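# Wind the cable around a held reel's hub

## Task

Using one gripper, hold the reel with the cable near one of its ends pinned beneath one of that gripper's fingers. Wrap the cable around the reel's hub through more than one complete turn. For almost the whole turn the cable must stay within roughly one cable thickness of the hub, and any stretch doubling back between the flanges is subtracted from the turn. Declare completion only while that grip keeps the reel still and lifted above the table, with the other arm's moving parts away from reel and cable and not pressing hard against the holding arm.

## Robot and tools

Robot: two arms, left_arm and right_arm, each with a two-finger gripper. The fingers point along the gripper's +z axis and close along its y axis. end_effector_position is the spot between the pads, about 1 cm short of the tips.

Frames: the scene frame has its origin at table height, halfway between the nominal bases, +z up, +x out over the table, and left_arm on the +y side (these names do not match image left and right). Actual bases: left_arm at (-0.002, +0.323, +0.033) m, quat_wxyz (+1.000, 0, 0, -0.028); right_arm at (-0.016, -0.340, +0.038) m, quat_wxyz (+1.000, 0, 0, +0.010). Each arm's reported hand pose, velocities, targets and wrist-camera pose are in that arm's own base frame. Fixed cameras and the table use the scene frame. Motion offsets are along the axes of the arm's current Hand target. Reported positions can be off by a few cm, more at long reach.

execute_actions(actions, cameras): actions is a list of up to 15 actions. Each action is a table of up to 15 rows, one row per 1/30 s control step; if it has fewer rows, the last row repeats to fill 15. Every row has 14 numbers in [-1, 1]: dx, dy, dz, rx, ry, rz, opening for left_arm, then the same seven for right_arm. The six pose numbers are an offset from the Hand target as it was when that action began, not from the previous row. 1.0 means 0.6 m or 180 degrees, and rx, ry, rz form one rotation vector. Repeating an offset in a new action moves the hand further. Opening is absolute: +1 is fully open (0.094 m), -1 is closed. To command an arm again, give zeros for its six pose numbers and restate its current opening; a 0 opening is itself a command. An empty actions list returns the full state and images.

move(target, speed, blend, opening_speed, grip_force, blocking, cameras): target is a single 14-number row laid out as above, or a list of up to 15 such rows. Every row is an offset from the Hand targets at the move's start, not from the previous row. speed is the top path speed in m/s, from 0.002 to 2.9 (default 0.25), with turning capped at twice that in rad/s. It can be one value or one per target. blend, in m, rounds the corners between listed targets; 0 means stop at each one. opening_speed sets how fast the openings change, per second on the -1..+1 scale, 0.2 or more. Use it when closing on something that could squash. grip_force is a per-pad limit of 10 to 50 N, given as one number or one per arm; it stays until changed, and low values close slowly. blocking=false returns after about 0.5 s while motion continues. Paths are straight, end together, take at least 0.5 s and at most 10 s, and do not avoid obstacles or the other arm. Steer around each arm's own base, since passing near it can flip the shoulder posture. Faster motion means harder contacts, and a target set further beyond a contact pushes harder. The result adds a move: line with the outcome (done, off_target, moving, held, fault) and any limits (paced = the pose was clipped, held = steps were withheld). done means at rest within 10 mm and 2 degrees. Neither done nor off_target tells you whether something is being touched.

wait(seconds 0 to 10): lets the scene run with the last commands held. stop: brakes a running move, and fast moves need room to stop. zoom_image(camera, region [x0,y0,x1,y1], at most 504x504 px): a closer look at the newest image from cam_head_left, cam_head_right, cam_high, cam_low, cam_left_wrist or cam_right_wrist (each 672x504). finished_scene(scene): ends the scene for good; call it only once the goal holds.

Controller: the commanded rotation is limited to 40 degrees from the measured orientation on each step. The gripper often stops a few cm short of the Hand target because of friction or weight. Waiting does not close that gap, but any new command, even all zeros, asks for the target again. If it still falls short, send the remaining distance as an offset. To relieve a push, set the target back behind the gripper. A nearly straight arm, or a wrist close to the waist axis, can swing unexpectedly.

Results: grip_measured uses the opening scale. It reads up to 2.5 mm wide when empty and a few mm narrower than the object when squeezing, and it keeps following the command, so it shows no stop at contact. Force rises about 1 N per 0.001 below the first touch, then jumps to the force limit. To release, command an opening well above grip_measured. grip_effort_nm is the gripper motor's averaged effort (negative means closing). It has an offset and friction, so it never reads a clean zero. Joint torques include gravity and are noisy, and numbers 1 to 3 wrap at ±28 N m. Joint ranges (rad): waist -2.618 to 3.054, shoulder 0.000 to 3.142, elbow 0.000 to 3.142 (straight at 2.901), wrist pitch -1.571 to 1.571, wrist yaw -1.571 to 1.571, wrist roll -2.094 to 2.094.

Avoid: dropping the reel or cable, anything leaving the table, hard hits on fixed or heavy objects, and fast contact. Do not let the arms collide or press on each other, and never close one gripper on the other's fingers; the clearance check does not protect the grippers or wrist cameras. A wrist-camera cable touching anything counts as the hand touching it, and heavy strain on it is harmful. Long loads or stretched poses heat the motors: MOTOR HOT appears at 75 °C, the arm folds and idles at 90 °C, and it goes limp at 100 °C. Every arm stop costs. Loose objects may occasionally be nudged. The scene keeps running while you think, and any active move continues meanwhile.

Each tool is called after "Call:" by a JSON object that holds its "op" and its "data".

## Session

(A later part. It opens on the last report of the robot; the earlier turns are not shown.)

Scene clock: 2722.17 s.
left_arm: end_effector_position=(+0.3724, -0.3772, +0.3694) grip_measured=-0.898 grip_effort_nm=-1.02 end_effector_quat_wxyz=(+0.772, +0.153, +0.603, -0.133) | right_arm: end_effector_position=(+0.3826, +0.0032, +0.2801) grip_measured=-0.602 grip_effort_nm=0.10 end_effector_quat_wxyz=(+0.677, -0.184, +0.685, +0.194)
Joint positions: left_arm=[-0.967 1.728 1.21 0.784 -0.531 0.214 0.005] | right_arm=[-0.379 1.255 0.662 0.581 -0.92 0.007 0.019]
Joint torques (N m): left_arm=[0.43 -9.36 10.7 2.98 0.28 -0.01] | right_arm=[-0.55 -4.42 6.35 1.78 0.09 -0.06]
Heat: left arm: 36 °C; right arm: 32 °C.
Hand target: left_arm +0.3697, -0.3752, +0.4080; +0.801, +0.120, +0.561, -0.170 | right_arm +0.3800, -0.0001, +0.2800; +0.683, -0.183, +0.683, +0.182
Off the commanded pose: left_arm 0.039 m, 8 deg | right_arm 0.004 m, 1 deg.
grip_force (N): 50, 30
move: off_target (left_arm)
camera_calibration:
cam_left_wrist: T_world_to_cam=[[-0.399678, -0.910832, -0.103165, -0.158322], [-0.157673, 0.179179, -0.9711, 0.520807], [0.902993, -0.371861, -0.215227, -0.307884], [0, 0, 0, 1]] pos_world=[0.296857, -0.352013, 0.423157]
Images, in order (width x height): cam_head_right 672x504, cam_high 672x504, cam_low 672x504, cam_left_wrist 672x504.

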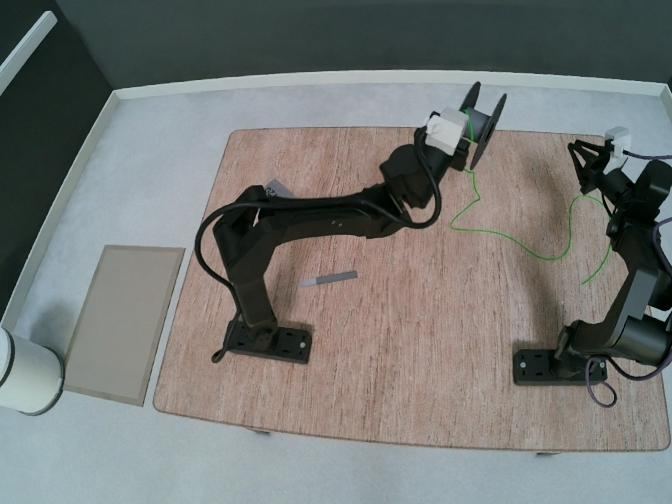

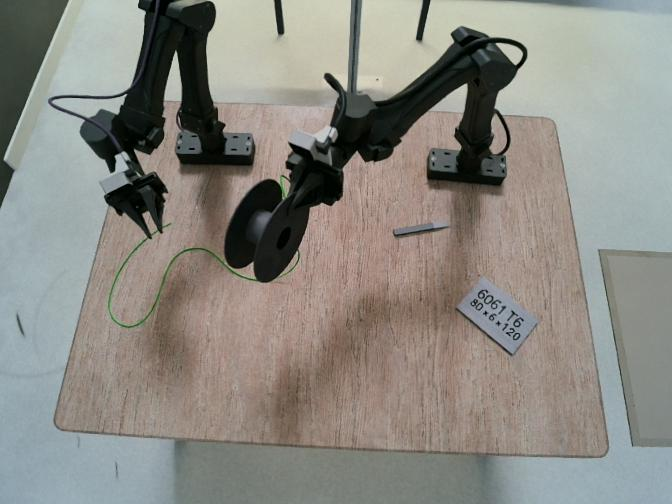

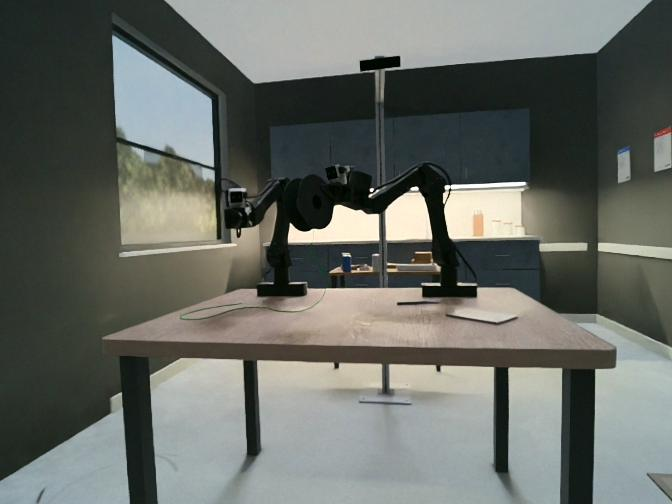

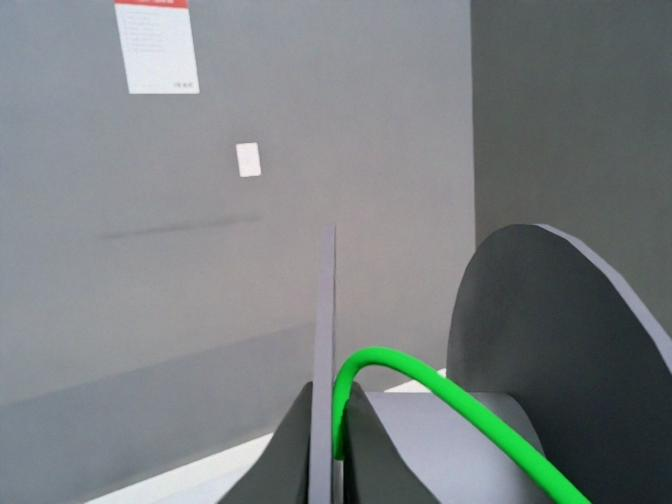

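Call:
{"op": "move", "data": {"target": [-0.0705,0,0.0257,0,0,0,-1.0,0,0,0,0,0,0,-0.6], "speed": 0.1, "cameras": ["cam_left_wrist","cam_right_wrist","cam_low","cam_head_right","cam_head_left"]}}

Call:
{"op": "zoom_image", "data": {"camera": "cam_head_right", "region": [400, 60, 560, 240]}}

Call:
{"op": "zoom_image", "data": {"camera": "cam_low", "region": [240, 150, 400, 320]}}

Scene clock: 2755.47 s.
left_arm: end_effector_position=(+0.3768, -0.3841, +0.3954) grip_measured=-0.898 grip_effort_nm=-1.02 end_effector_quat_wxyz=(+0.766, +0.161, +0.608, -0.128) | right_arm: end_effector_position=(+0.3826, +0.0032, +0.2801) grip_measured=-0.602 grip_effort_nm=0.11 end_effector_quat_wxyz=(+0.677, -0.184, +0.685, +0.194)
Joint positions: left_arm=[-0.967 1.728 1.335 0.636 -0.53 0.218 0.005] | right_arm=[-0.379 1.255 0.662 0.581 -0.92 0.007 0.019]
Joint torques (N m): left_arm=[0.46 -11.97 12.14 2.76 0.25 -0.1] | right_arm=[-0.73 -4.53 6.26 1.8 0.11 -0.08]
Heat: left arm: 45 °C; right arm: 30 °C.
Hand target: left_arm +0.3697, -0.3753, +0.4531; +0.801, +0.120, +0.561, -0.170 | right_arm +0.3800, -0.0001, +0.2800; +0.683, -0.183, +0.683, +0.182
Off the commanded pose: left_arm 0.059 m, 10 deg | right_arm 0.004 m, 2 deg.
grip_force (N): 50, 30
move: off_target (left_arm)
camera_calibration:
cam_left_wrist: T_world_to_cam=[[-0.402008, -0.90797, -0.118236, -0.152262], [-0.168259, 0.200186, -0.965202, 0.557595], [0.900044, -0.368125, -0.23325, -0.299133], [0, 0, 0, 1]] pos_world=[0.301843, -0.35999, 0.450416]
cam_right_wrist: T_world_to_cam=[[0.50465, -0.863015, -0.0230873, -0.185773], [-0.390233, -0.204172, -0.897793, 0.436749], [0.770095, 0.462081, -0.439813, -0.0845736], [0, 0, 0, 1]] pos_world=[0.329314, -0.0320729, 0.350625]
Images, in order (width x height): cam_head_left 672x504, cam_head_right 672x504, cam_low 672x504, cam_left_wrist 672x504, cam_right_wrist 672x504.

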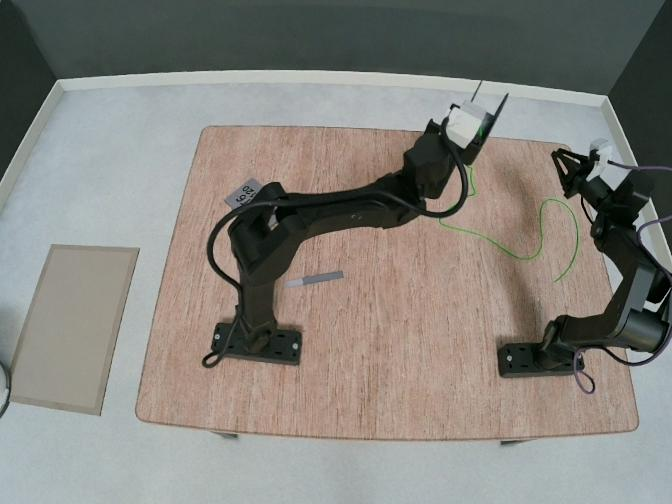

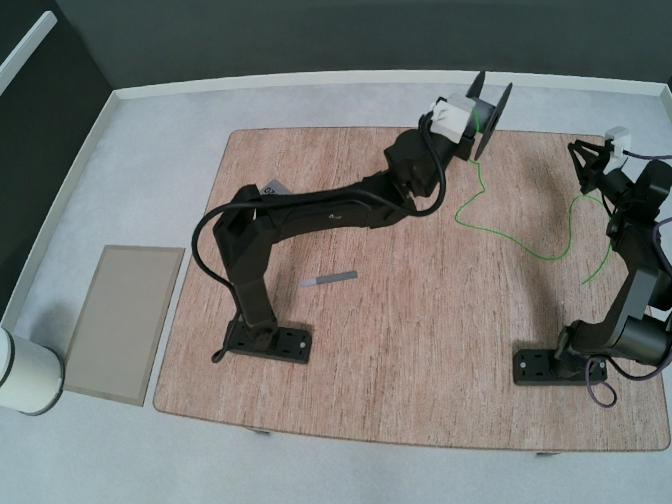

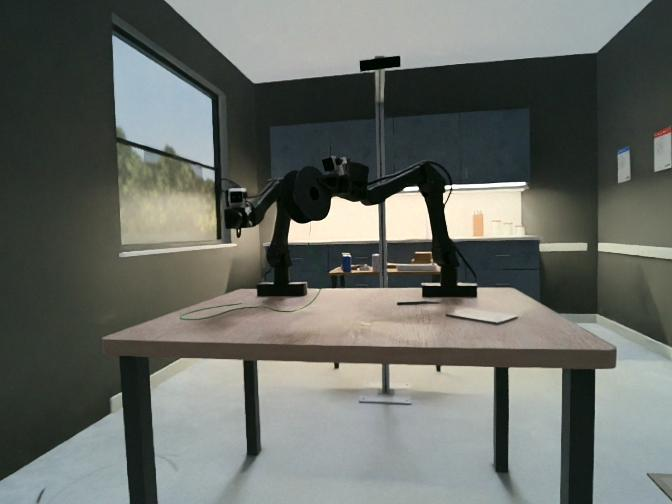

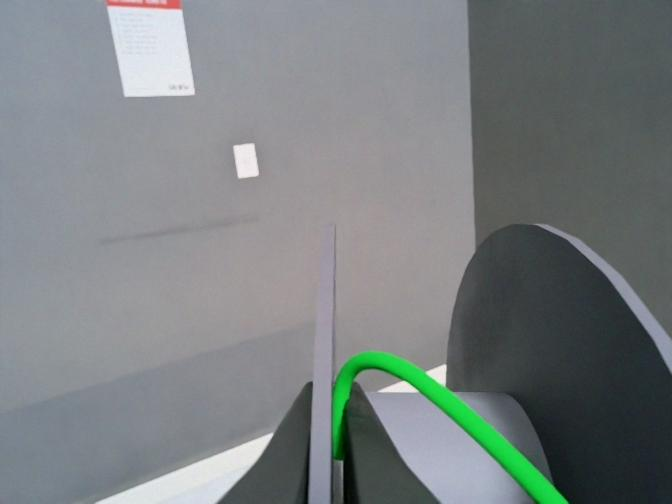

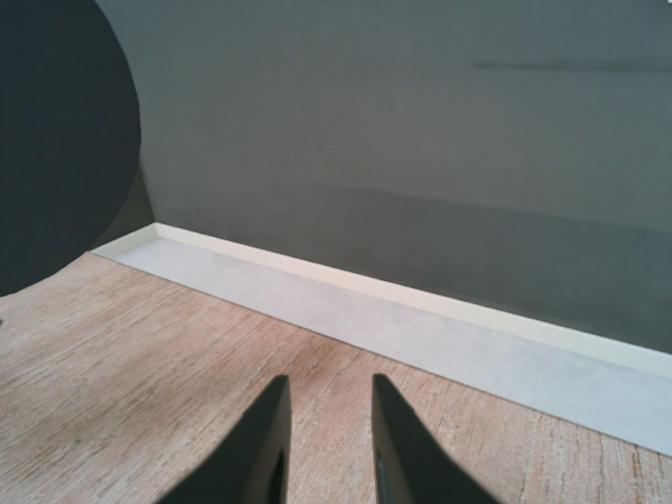

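Scaled by 2.800 from the camera's 672x504 image, which has a finer 960x720 frame.

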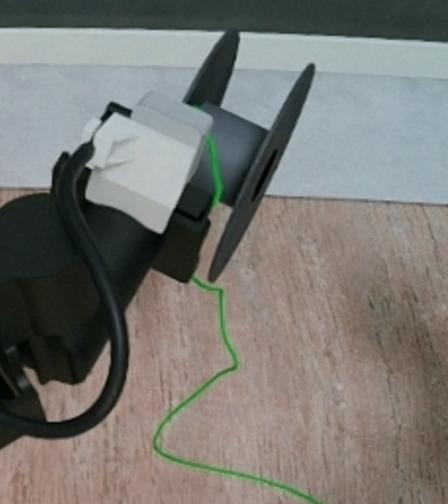

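Scaled by 2.965 from the camera's 672x504 image, which has a finer 960x720 frame.

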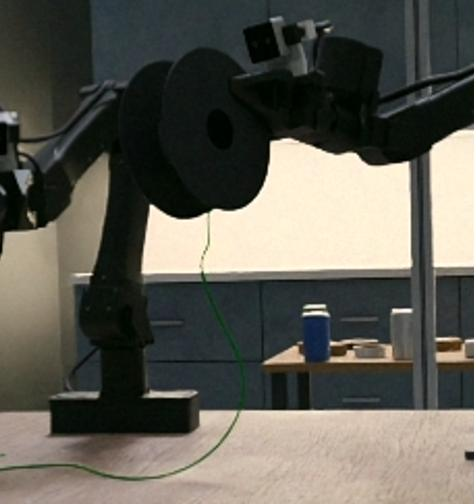

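Call:
{"op": "move", "data": {"target": [0,0,0,0,0,0,-1.0,0.1917,0.2005,0.0195,-0.1111,0,0,0.3], "speed": 0.15, "cameras": ["cam_right_wrist","cam_low","cam_head_right"]}}

Scene clock: 2855.10 s.
left_arm: end_effector_position=(+0.3768, -0.3841, +0.3952) grip_measured=-0.898 grip_effort_nm=-1.02 end_effector_quat_wxyz=(+0.766, +0.161, +0.609, -0.128) | right_arm: end_effector_position=(+0.3345, +0.1062, +0.1683) grip_measured=+0.298 grip_effort_nm=0.11 end_effector_quat_wxyz=(+0.644, -0.295, +0.642, +0.292)
Joint positions: left_arm=[-0.967 1.728 1.335 0.636 -0.53 0.218 0.005] | right_arm=[-0.142 1.552 0.296 1.257 -0.998 -0.005 0.061]
Joint torques (N m): left_arm=[0.39 -12.07 12.23 2.79 0.29 -0.11] | right_arm=[0.62 -2.99 4.03 1.74 -0.11 0]
Heat: left arm: 45 °C; right arm: 31 °C.
Hand target: left_arm +0.3697, -0.3752, +0.4531; +0.801, +0.120, +0.561, -0.170 | right_arm +0.3300, +0.1099, +0.1649; +0.641, -0.299, +0.641, +0.298
Off the commanded pose: left_arm 0.059 m, 10 deg | right_arm 0.007 m, 1 deg.
grip_force (N): 50, 30
move: off_target (left_arm)
camera_calibration:
cam_right_wrist: T_world_to_cam=[[0.747038, -0.66478, -0.00103323, -0.181086], [-0.288185, -0.322443, -0.901654, 0.317683], [0.599069, 0.673868, -0.432456, -0.110834], [0, 0, 0, 1]] pos_world=[0.293227, 0.0567389, 0.238322]
Images, in order (width x height): cam_head_right 672x504, cam_low 672x504, cam_right_wrist 672x504.

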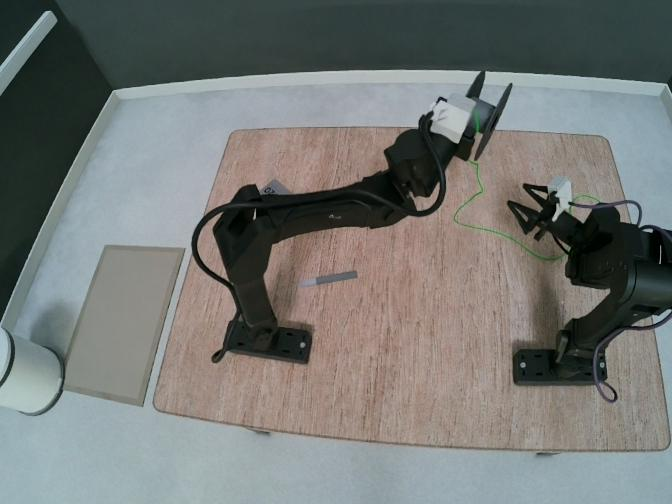

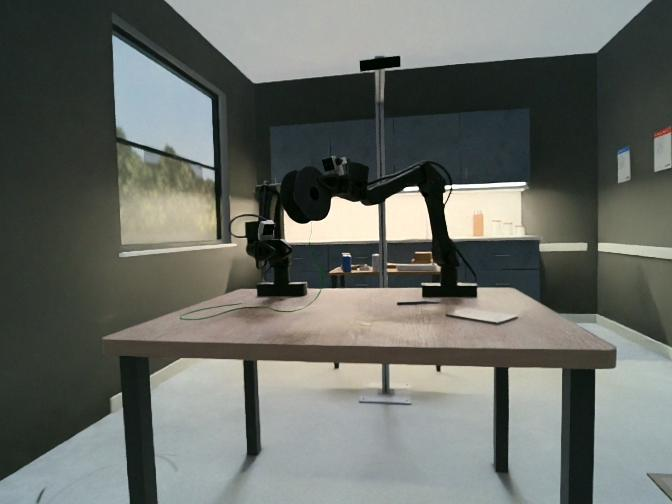

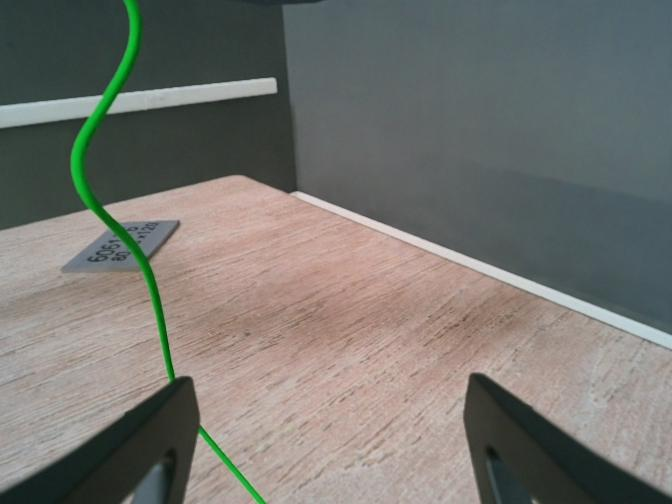

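Call:
{"op": "zoom_image", "data": {"camera": "cam_right_wrist", "region": [40, 60, 240, 260]}}

Scaled by 2.520 from the camera's 672x504 image, which has a finer 960x720 frame.

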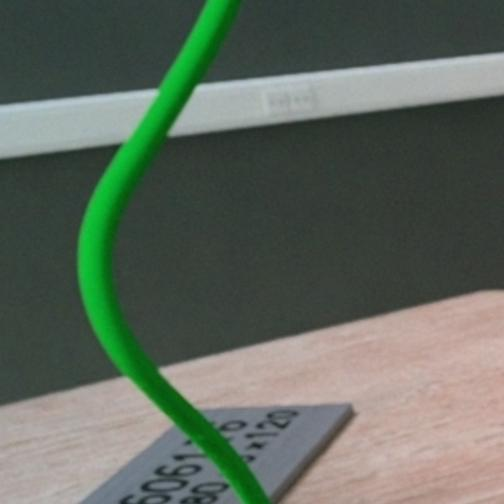

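Call:
{"op": "move", "data": {"target": [0,0,0,0,0,0,-1.0,-0.0262,0.1263,0.1248,0,0,0,0.3], "speed": 0.1, "cameras": ["cam_right_wrist","cam_head_right"]}}

Scene clock: 2908.30 s.
left_arm: end_effector_position=(+0.3768, -0.3842, +0.3952) grip_measured=-0.898 grip_effort_nm=-1.02 end_effector_quat_wxyz=(+0.766, +0.161, +0.609, -0.128) | right_arm: end_effector_position=(+0.3147, +0.2128, +0.1629) grip_measured=+0.298 grip_effort_nm=0.10 end_effector_quat_wxyz=(+0.623, -0.298, +0.657, +0.301)
Joint positions: left_arm=[-0.967 1.728 1.335 0.636 -0.53 0.218 0.005] | right_arm=[0.352 1.496 0.284 1.164 -0.524 0 0.061]
Joint velocities: left_arm=[-0.007 -0.002 -0.007 -0.154 0.007 0.022 0] | right_arm=[within noise]
Joint torques (N m): left_arm=[0.44 -12.21 12.22 2.8 0.27 -0.04] | right_arm=[0.75 -5.15 8.18 1.71 0.08 0]
Heat: left arm: 47 °C; right arm: 31 °C.
Hand target: left_arm +0.3697, -0.3753, +0.4531; +0.801, +0.120, +0.561, -0.170 | right_arm +0.3202, +0.2160, +0.1804; +0.641, -0.299, +0.641, +0.298
Off the commanded pose: left_arm 0.059 m, 10 deg | right_arm 0.019 m, 3 deg.
grip_force (N): 50, 30
move: off_target (left_arm, right_arm)
camera_calibration:
cam_right_wrist: T_world_to_cam=[[0.759763, -0.64952, -0.0297368, -0.0979702], [-0.325293, -0.34011, -0.882332, 0.353691], [0.562978, 0.680036, -0.469687, -0.157003], [0, 0, 0, 1]] pos_world=[0.277877, 0.163428, 0.235418]
Images, in order (width x height): cam_head_right 672x504, cam_right_wrist 672x504.

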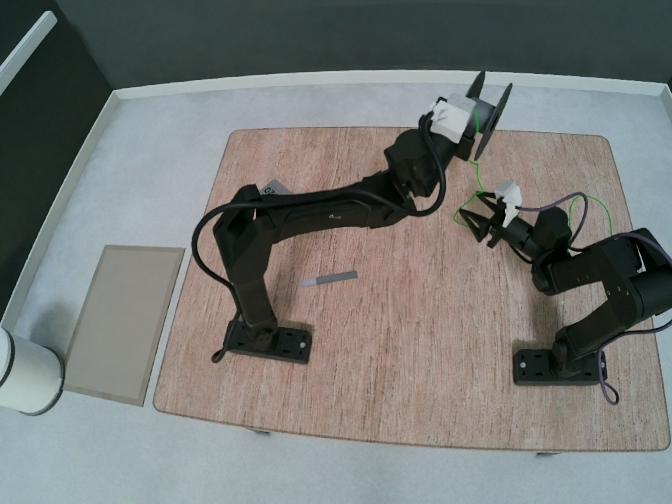

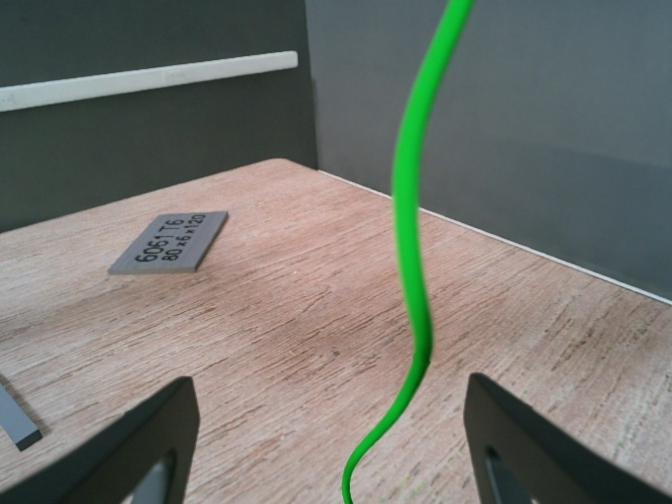

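Call:
{"op": "move", "data": {"target": [0,0,0,0,0,0,-1.0,0,0,0,0,0,0,-0.97], "speed": 0.1, "cameras": ["cam_right_wrist"]}}

Scene clock: 2925.77 s.
left_arm: end_effector_position=(+0.3768, -0.3842, +0.3951) grip_measured=-0.898 grip_effort_nm=-1.02 end_effector_quat_wxyz=(+0.766, +0.161, +0.609, -0.128) | right_arm: end_effector_position=(+0.3148, +0.2127, +0.1628) grip_measured=-0.957 grip_effort_nm=-0.61 end_effector_quat_wxyz=(+0.623, -0.298, +0.657, +0.301)
Joint positions: left_arm=[-0.967 1.728 1.335 0.635 -0.53 0.218 0.005] | right_arm=[0.352 1.496 0.284 1.164 -0.523 0 0.002]
Joint torques (N m): left_arm=[0.28 -12.04 12.3 2.77 0.3 -0.08] | right_arm=[0.69 -5.41 8.23 1.79 0.12 0.01]
Heat: left arm: 47 °C; right arm: 31 °C.
Hand target: left_arm +0.3697, -0.3753, +0.4531; +0.801, +0.120, +0.561, -0.170 | right_arm +0.3202, +0.2160, +0.1804; +0.641, -0.299, +0.641, +0.298
Off the commanded pose: left_arm 0.059 m, 10 deg | right_arm 0.019 m, 3 deg.
grip_force (N): 50, 30
move: off_target (left_arm, right_arm)
camera_calibration:
cam_right_wrist: T_world_to_cam=[[0.759232, -0.650133, -0.0299033, -0.0977593], [-0.325869, -0.339978, -0.88217, 0.353824], [0.563361, 0.679517, -0.46998, -0.157011], [0, 0, 0, 1]] pos_world=[0.277977, 0.163428, 0.235418]
Images, in order (width x height): cam_right_wrist 672x504.

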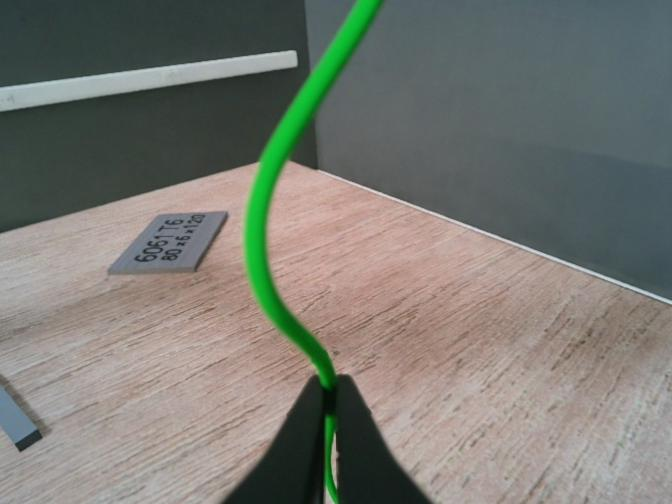

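Call:
{"op": "move", "data": {"target": [[0,0,0,0,0,0,-1.0,-0.1305,0.0937,-0.1143,-0.0604,0.0349,0.3321,-0.97],[0,0,0,0,0,0,-1.0,-0.4127,0.0800,-0.1378,-0.0540,0.0494,0.4703,-0.97],[0,0,0,0,0,0,-1.0,-0.5645,-0.0317,-0.1017,-0.0468,0.0610,0.5809,-0.97]], "speed": 0.16, "blend": [0.03,0.03,0], "cameras": ["cam_left_wrist","cam_low","cam_head_right","cam_high"]}}

Call:
{"op": "zoom_image", "data": {"camera": "cam_high", "region": [180, 140, 400, 320]}}

Call:
{"op": "zoom_image", "data": {"camera": "cam_head_right", "region": [400, 40, 600, 240]}}

Scene clock: 3007.40 s.
left_arm: end_effector_position=(+0.3769, -0.3841, +0.3951) grip_measured=-0.898 grip_effort_nm=-1.02 end_effector_quat_wxyz=(+0.766, +0.161, +0.609, -0.128) | right_arm: end_effector_position=(+0.3001, +0.1585, +0.5071) grip_measured=-0.959 grip_effort_nm=-0.66 end_effector_quat_wxyz=(+0.073, +0.271, +0.658, +0.698)
Joint positions: left_arm=[-0.967 1.728 1.335 0.635 -0.53 0.218 0.005] | right_arm=[-0.005 1.248 1.609 -0.391 -1.081 1.831 0.002]
Joint torques (N m): left_arm=[0.38 -12.27 12.19 2.79 0.29 -0.08] | right_arm=[-0.65 -2.43 10.44 1.48 -0.25 0.01]
Heat: left arm: 49 °C; right arm: 32 °C.
Hand target: left_arm +0.3697, -0.3752, +0.4531; +0.801, +0.120, +0.561, -0.170 | right_arm +0.2957, +0.1573, +0.5192; +0.080, +0.260, +0.658, +0.702
Off the commanded pose: left_arm 0.059 m, 10 deg | right_arm 0.013 m, 2 deg.
grip_force (N): 50, 30
move: off_target (left_arm, right_arm)
camera_calibration:
cam_left_wrist: T_world_to_cam=[[-0.401767, -0.908006, -0.118775, -0.152178], [-0.168945, 0.200973, -0.964918, 0.5578], [0.900023, -0.367606, -0.234147, -0.29871], [0, 0, 0, 1]] pos_world=[0.301943, -0.360089, 0.450214]
Images, in order (width x height): cam_head_right 672x504, cam_high 672x504, cam_low 672x504, cam_left_wrist 672x504.

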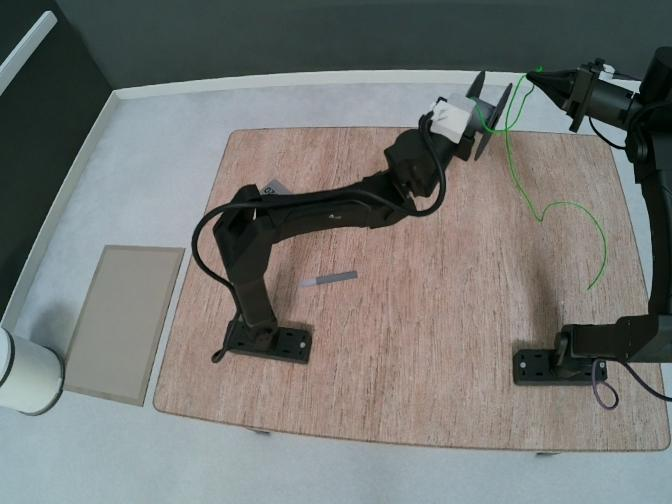

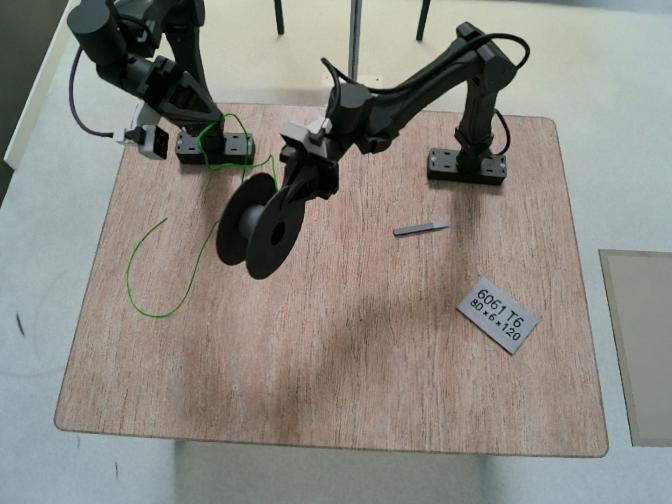

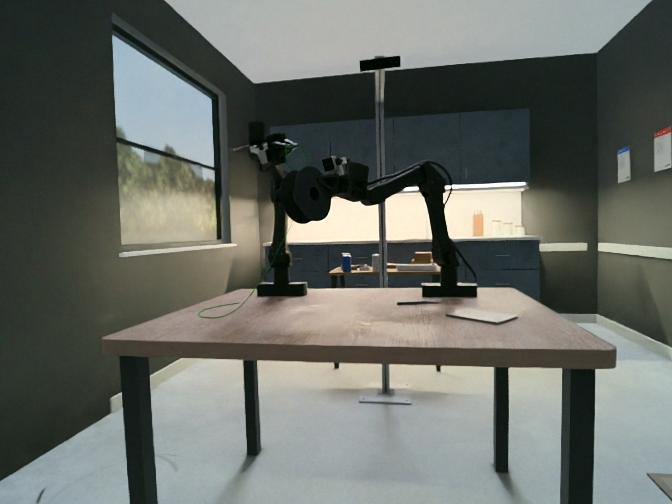

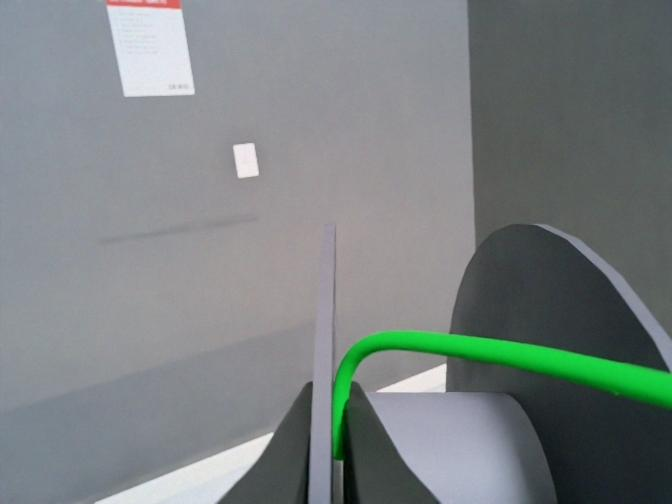

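Scaled by 2.291 from the camera's 672x504 image, which has a finer 960x720 frame.

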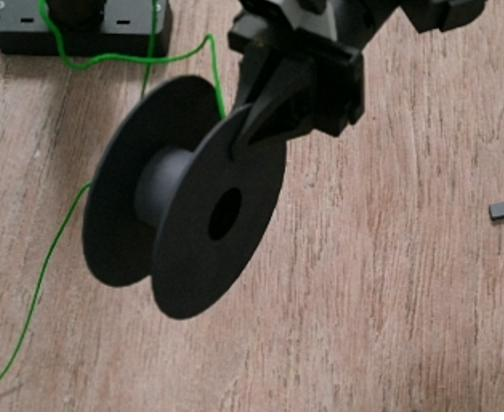

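Scaled by 2.520 from the camera's 672x504 image, which has a finer 960x720 frame.

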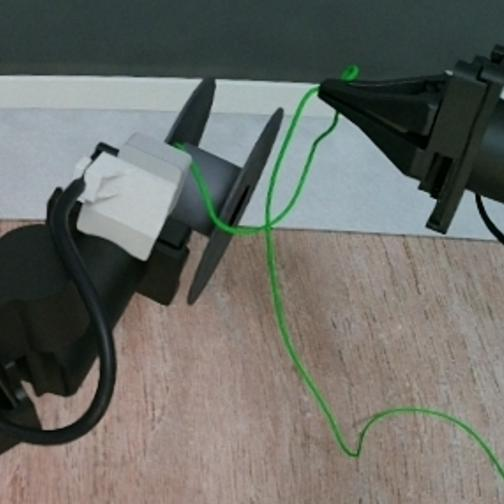

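Call:
{"op": "move", "data": {"target": [[0,0,0,0,0,0,-1.0,-0.0423,0.0987,0.0088,-0.1073,0.0288,0,-0.97],[0,0,0,0,0,0,-1.0,-0.1138,0.1538,0.0235,-0.1073,0.0288,0,-0.97]], "speed": 0.14, "blend": [0.03,0], "cameras": ["cam_left_wrist","cam_low","cam_head_right","cam_high"]}}

Call:
{"op": "zoom_image", "data": {"camera": "cam_high", "region": [180, 140, 400, 320]}}

Call:
{"op": "zoom_image", "data": {"camera": "cam_head_right", "region": [400, 0, 600, 200]}}

Scene clock: 3146.30 s.
left_arm: end_effector_position=(+0.3769, -0.3841, +0.3951) grip_measured=-0.898 grip_effort_nm=-1.02 end_effector_quat_wxyz=(+0.766, +0.161, +0.609, -0.128) | right_arm: end_effector_position=(+0.3861, +0.1298, +0.5798) grip_measured=-0.959 grip_effort_nm=-0.66 end_effector_quat_wxyz=(+0.139, +0.242, +0.594, +0.754)
Joint positions: left_arm=[-0.967 1.728 1.335 0.635 -0.53 0.218 0.005] | right_arm=[-0.071 1.555 1.905 0.01 -1.045 2.089 0.002]
Joint torques (N m): left_arm=[0.25 -12.11 12.3 2.8 0.27 -0.08] | right_arm=[-0.7 -4.57 10.07 1.33 0.11 0.02]
Heat: left arm: 51 °C; right arm: 32 °C.
Hand target: left_arm +0.3697, -0.3752, +0.4531; +0.801, +0.120, +0.561, -0.170 | right_arm +0.3815, +0.1276, +0.5907; +0.093, +0.210, +0.534, +0.814
Off the commanded pose: left_arm 0.059 m, 10 deg | right_arm 0.012 m, 12 deg.
joint sent to its limit (right arm) — joint 6 (wrist roll), upper limit. The joint targets are off in orientation, not in position.
grip_force (N): 50, 30
move: off_target (left_arm, right_arm); blend cut to 0.0274 m at target 1
camera_calibration:
cam_left_wrist: T_world_to_cam=[[-0.401767, -0.908006, -0.118775, -0.152178], [-0.168945, 0.200973, -0.964918, 0.5578], [0.900023, -0.367606, -0.234147, -0.29871], [0, 0, 0, 1]] pos_world=[0.301943, -0.360089, 0.450214]
Images, in order (width x height): cam_head_right 672x504, cam_high 672x504, cam_low 672x504, cam_left_wrist 672x504.

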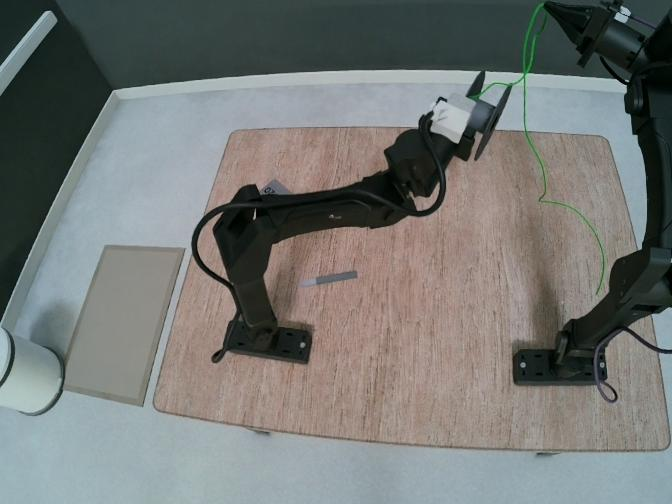

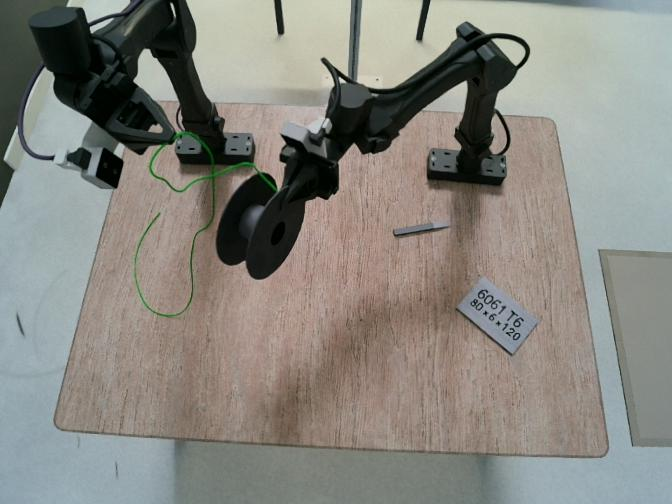

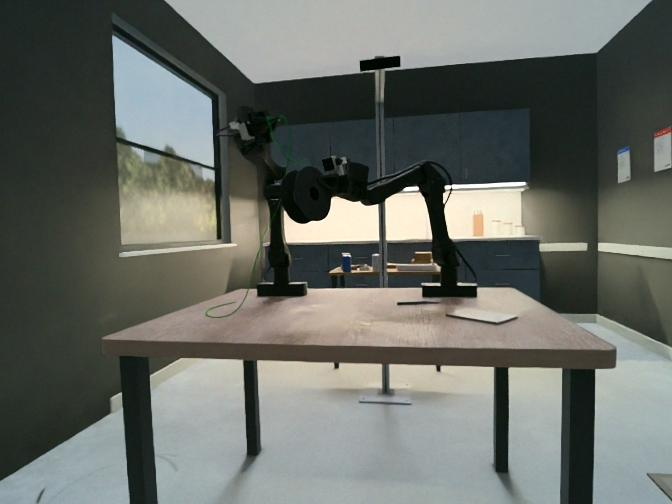

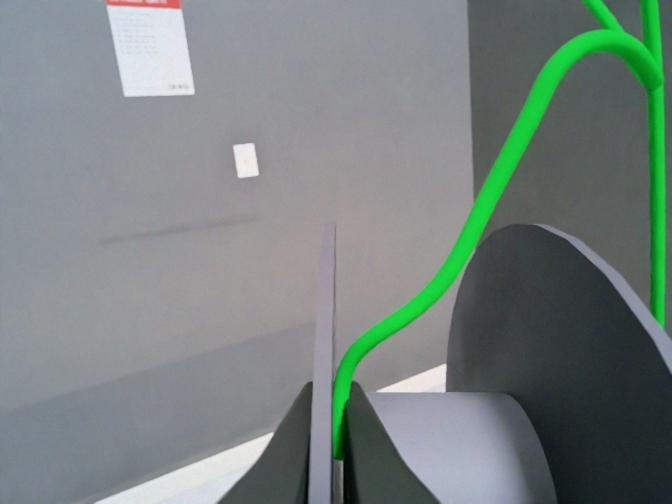

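Scaled by 2.291 from the camera's 672x504 image, which has a finer 960x720 frame.

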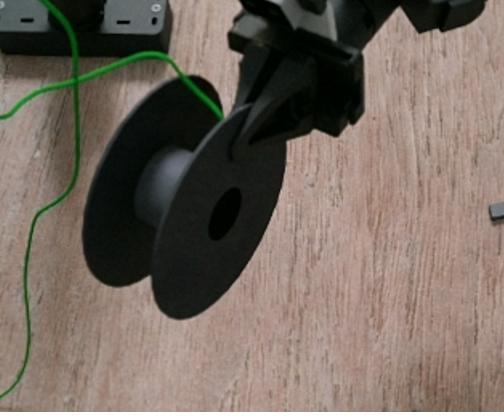

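Scaled by 2.520 from the camera's 672x504 image, which has a finer 960x720 frame.

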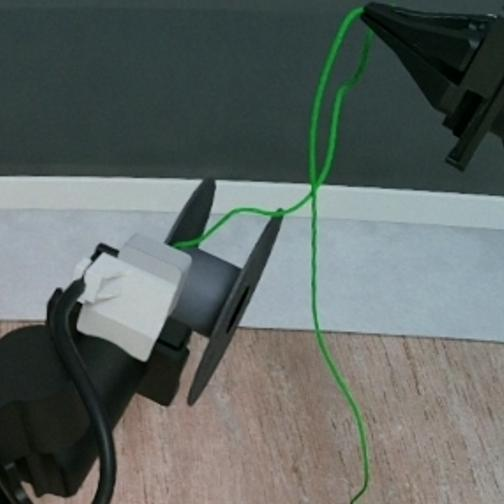

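Call:
{"op": "move", "data": {"target": [[0,0,0,0,0,0,-1.0,-0.1655,-0.1030,0.0150,0.0449,0,-0.1664,-0.97],[0,0,0,0,0,0,-1.0,-0.2757,-0.2258,-0.0143,0.1118,0.0353,-0.3573,-0.97],[0,0,0,0,0,0,-1.0,-0.3095,-0.3523,-0.0403,0.1053,0.0671,-0.5219,-0.97]], "speed": 0.14, "blend": [0.03,0.03,0], "cameras": ["cam_left_wrist","cam_low","cam_head_right","cam_high"]}}

Call:
{"op": "zoom_image", "data": {"camera": "cam_high", "region": [180, 140, 400, 320]}}

Call:
{"op": "zoom_image", "data": {"camera": "cam_head_right", "region": [400, 0, 600, 200]}}

Scene clock: 3222.70 s.
left_arm: end_effector_position=(+0.3769, -0.3841, +0.3951) grip_measured=-0.898 grip_effort_nm=-1.01 end_effector_quat_wxyz=(+0.766, +0.161, +0.609, -0.128) | right_arm: end_effector_position=(+0.5186, +0.1203, +0.3553) grip_measured=-0.959 grip_effort_nm=-0.66 end_effector_quat_wxyz=(+0.573, -0.310, +0.634, +0.416)
Joint positions: left_arm=[-0.967 1.728 1.335 0.635 -0.53 0.218 0.005] | right_arm=[-0.092 1.932 1.646 0.294 -1.173 0.181 0.002]
Joint torques (N m): left_arm=[0.34 -12.14 12.29 2.79 0.27 -0.06] | right_arm=[1.03 -8.1 6.56 1.58 0.11 -0.12]
Heat: left arm: 52 °C; right arm: 34 °C.
Hand target: left_arm +0.3697, -0.3752, +0.4531; +0.801, +0.120, +0.561, -0.170 | right_arm +0.5214, +0.1248, +0.3454; +0.572, -0.310, +0.636, +0.415
Off the commanded pose: left_arm 0.059 m, 10 deg | right_arm 0.011 m, 0 deg.
grip_force (N): 50, 30
move: off_target (left_arm, right_arm)
camera_calibration:
cam_left_wrist: T_world_to_cam=[[-0.401767, -0.908006, -0.118775, -0.152178], [-0.168945, 0.200973, -0.964918, 0.5578], [0.900023, -0.367606, -0.234147, -0.29871], [0, 0, 0, 1]] pos_world=[0.301943, -0.360089, 0.450214]
Images, in order (width x height): cam_head_right 672x504, cam_high 672x504, cam_low 672x504, cam_left_wrist 672x504.

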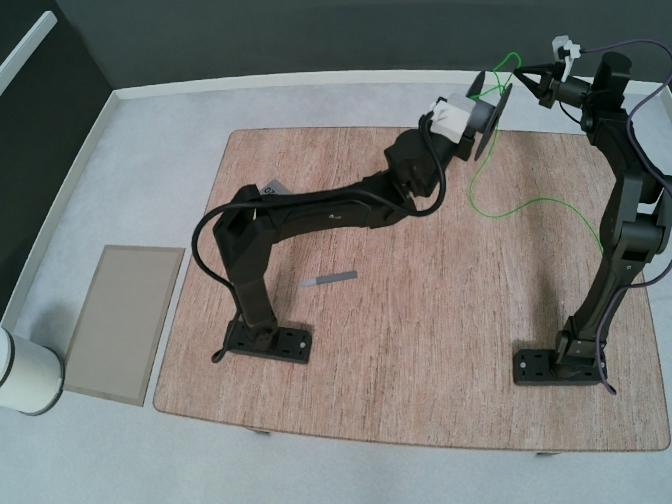

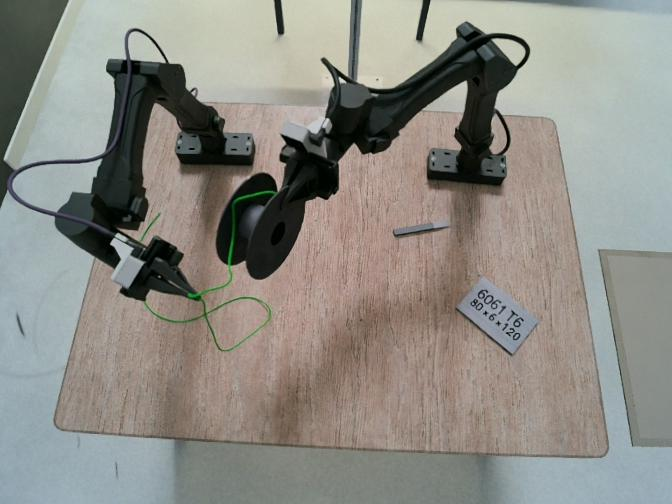

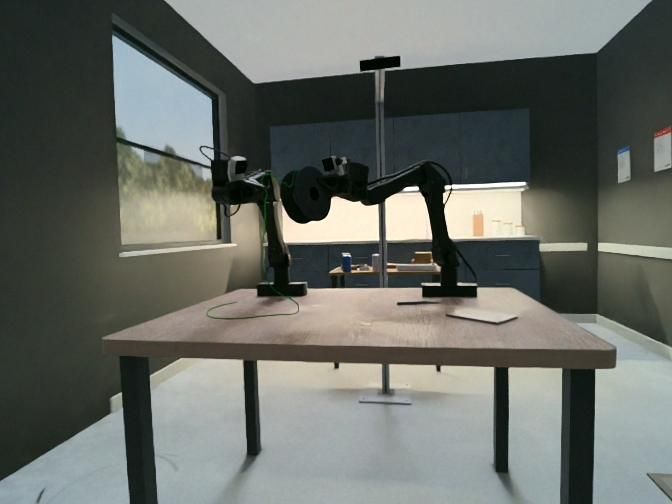

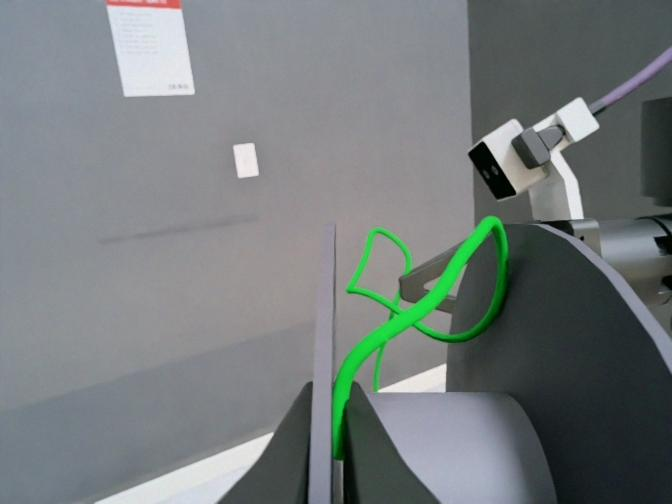

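Scaled by 2.291 from the camera's 672x504 image, which has a finer 960x720 frame.

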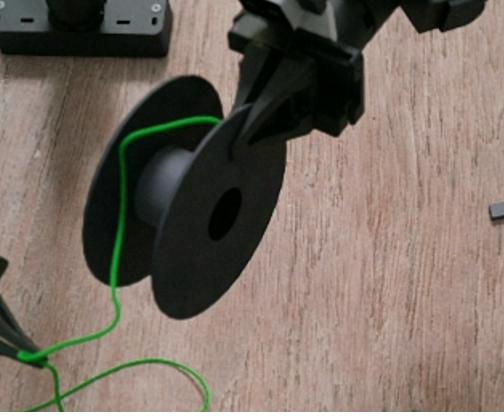

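Scaled by 2.520 from the camera's 672x504 image, which has a finer 960x720 frame.

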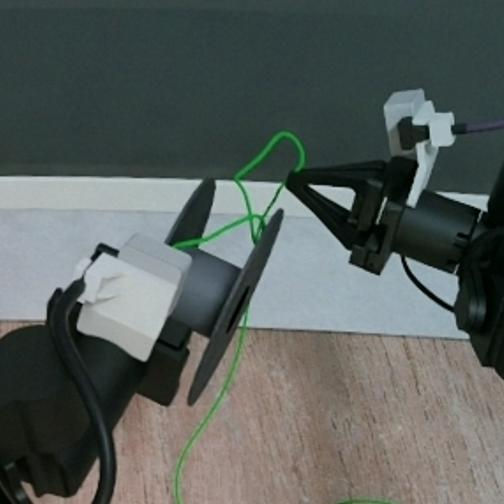

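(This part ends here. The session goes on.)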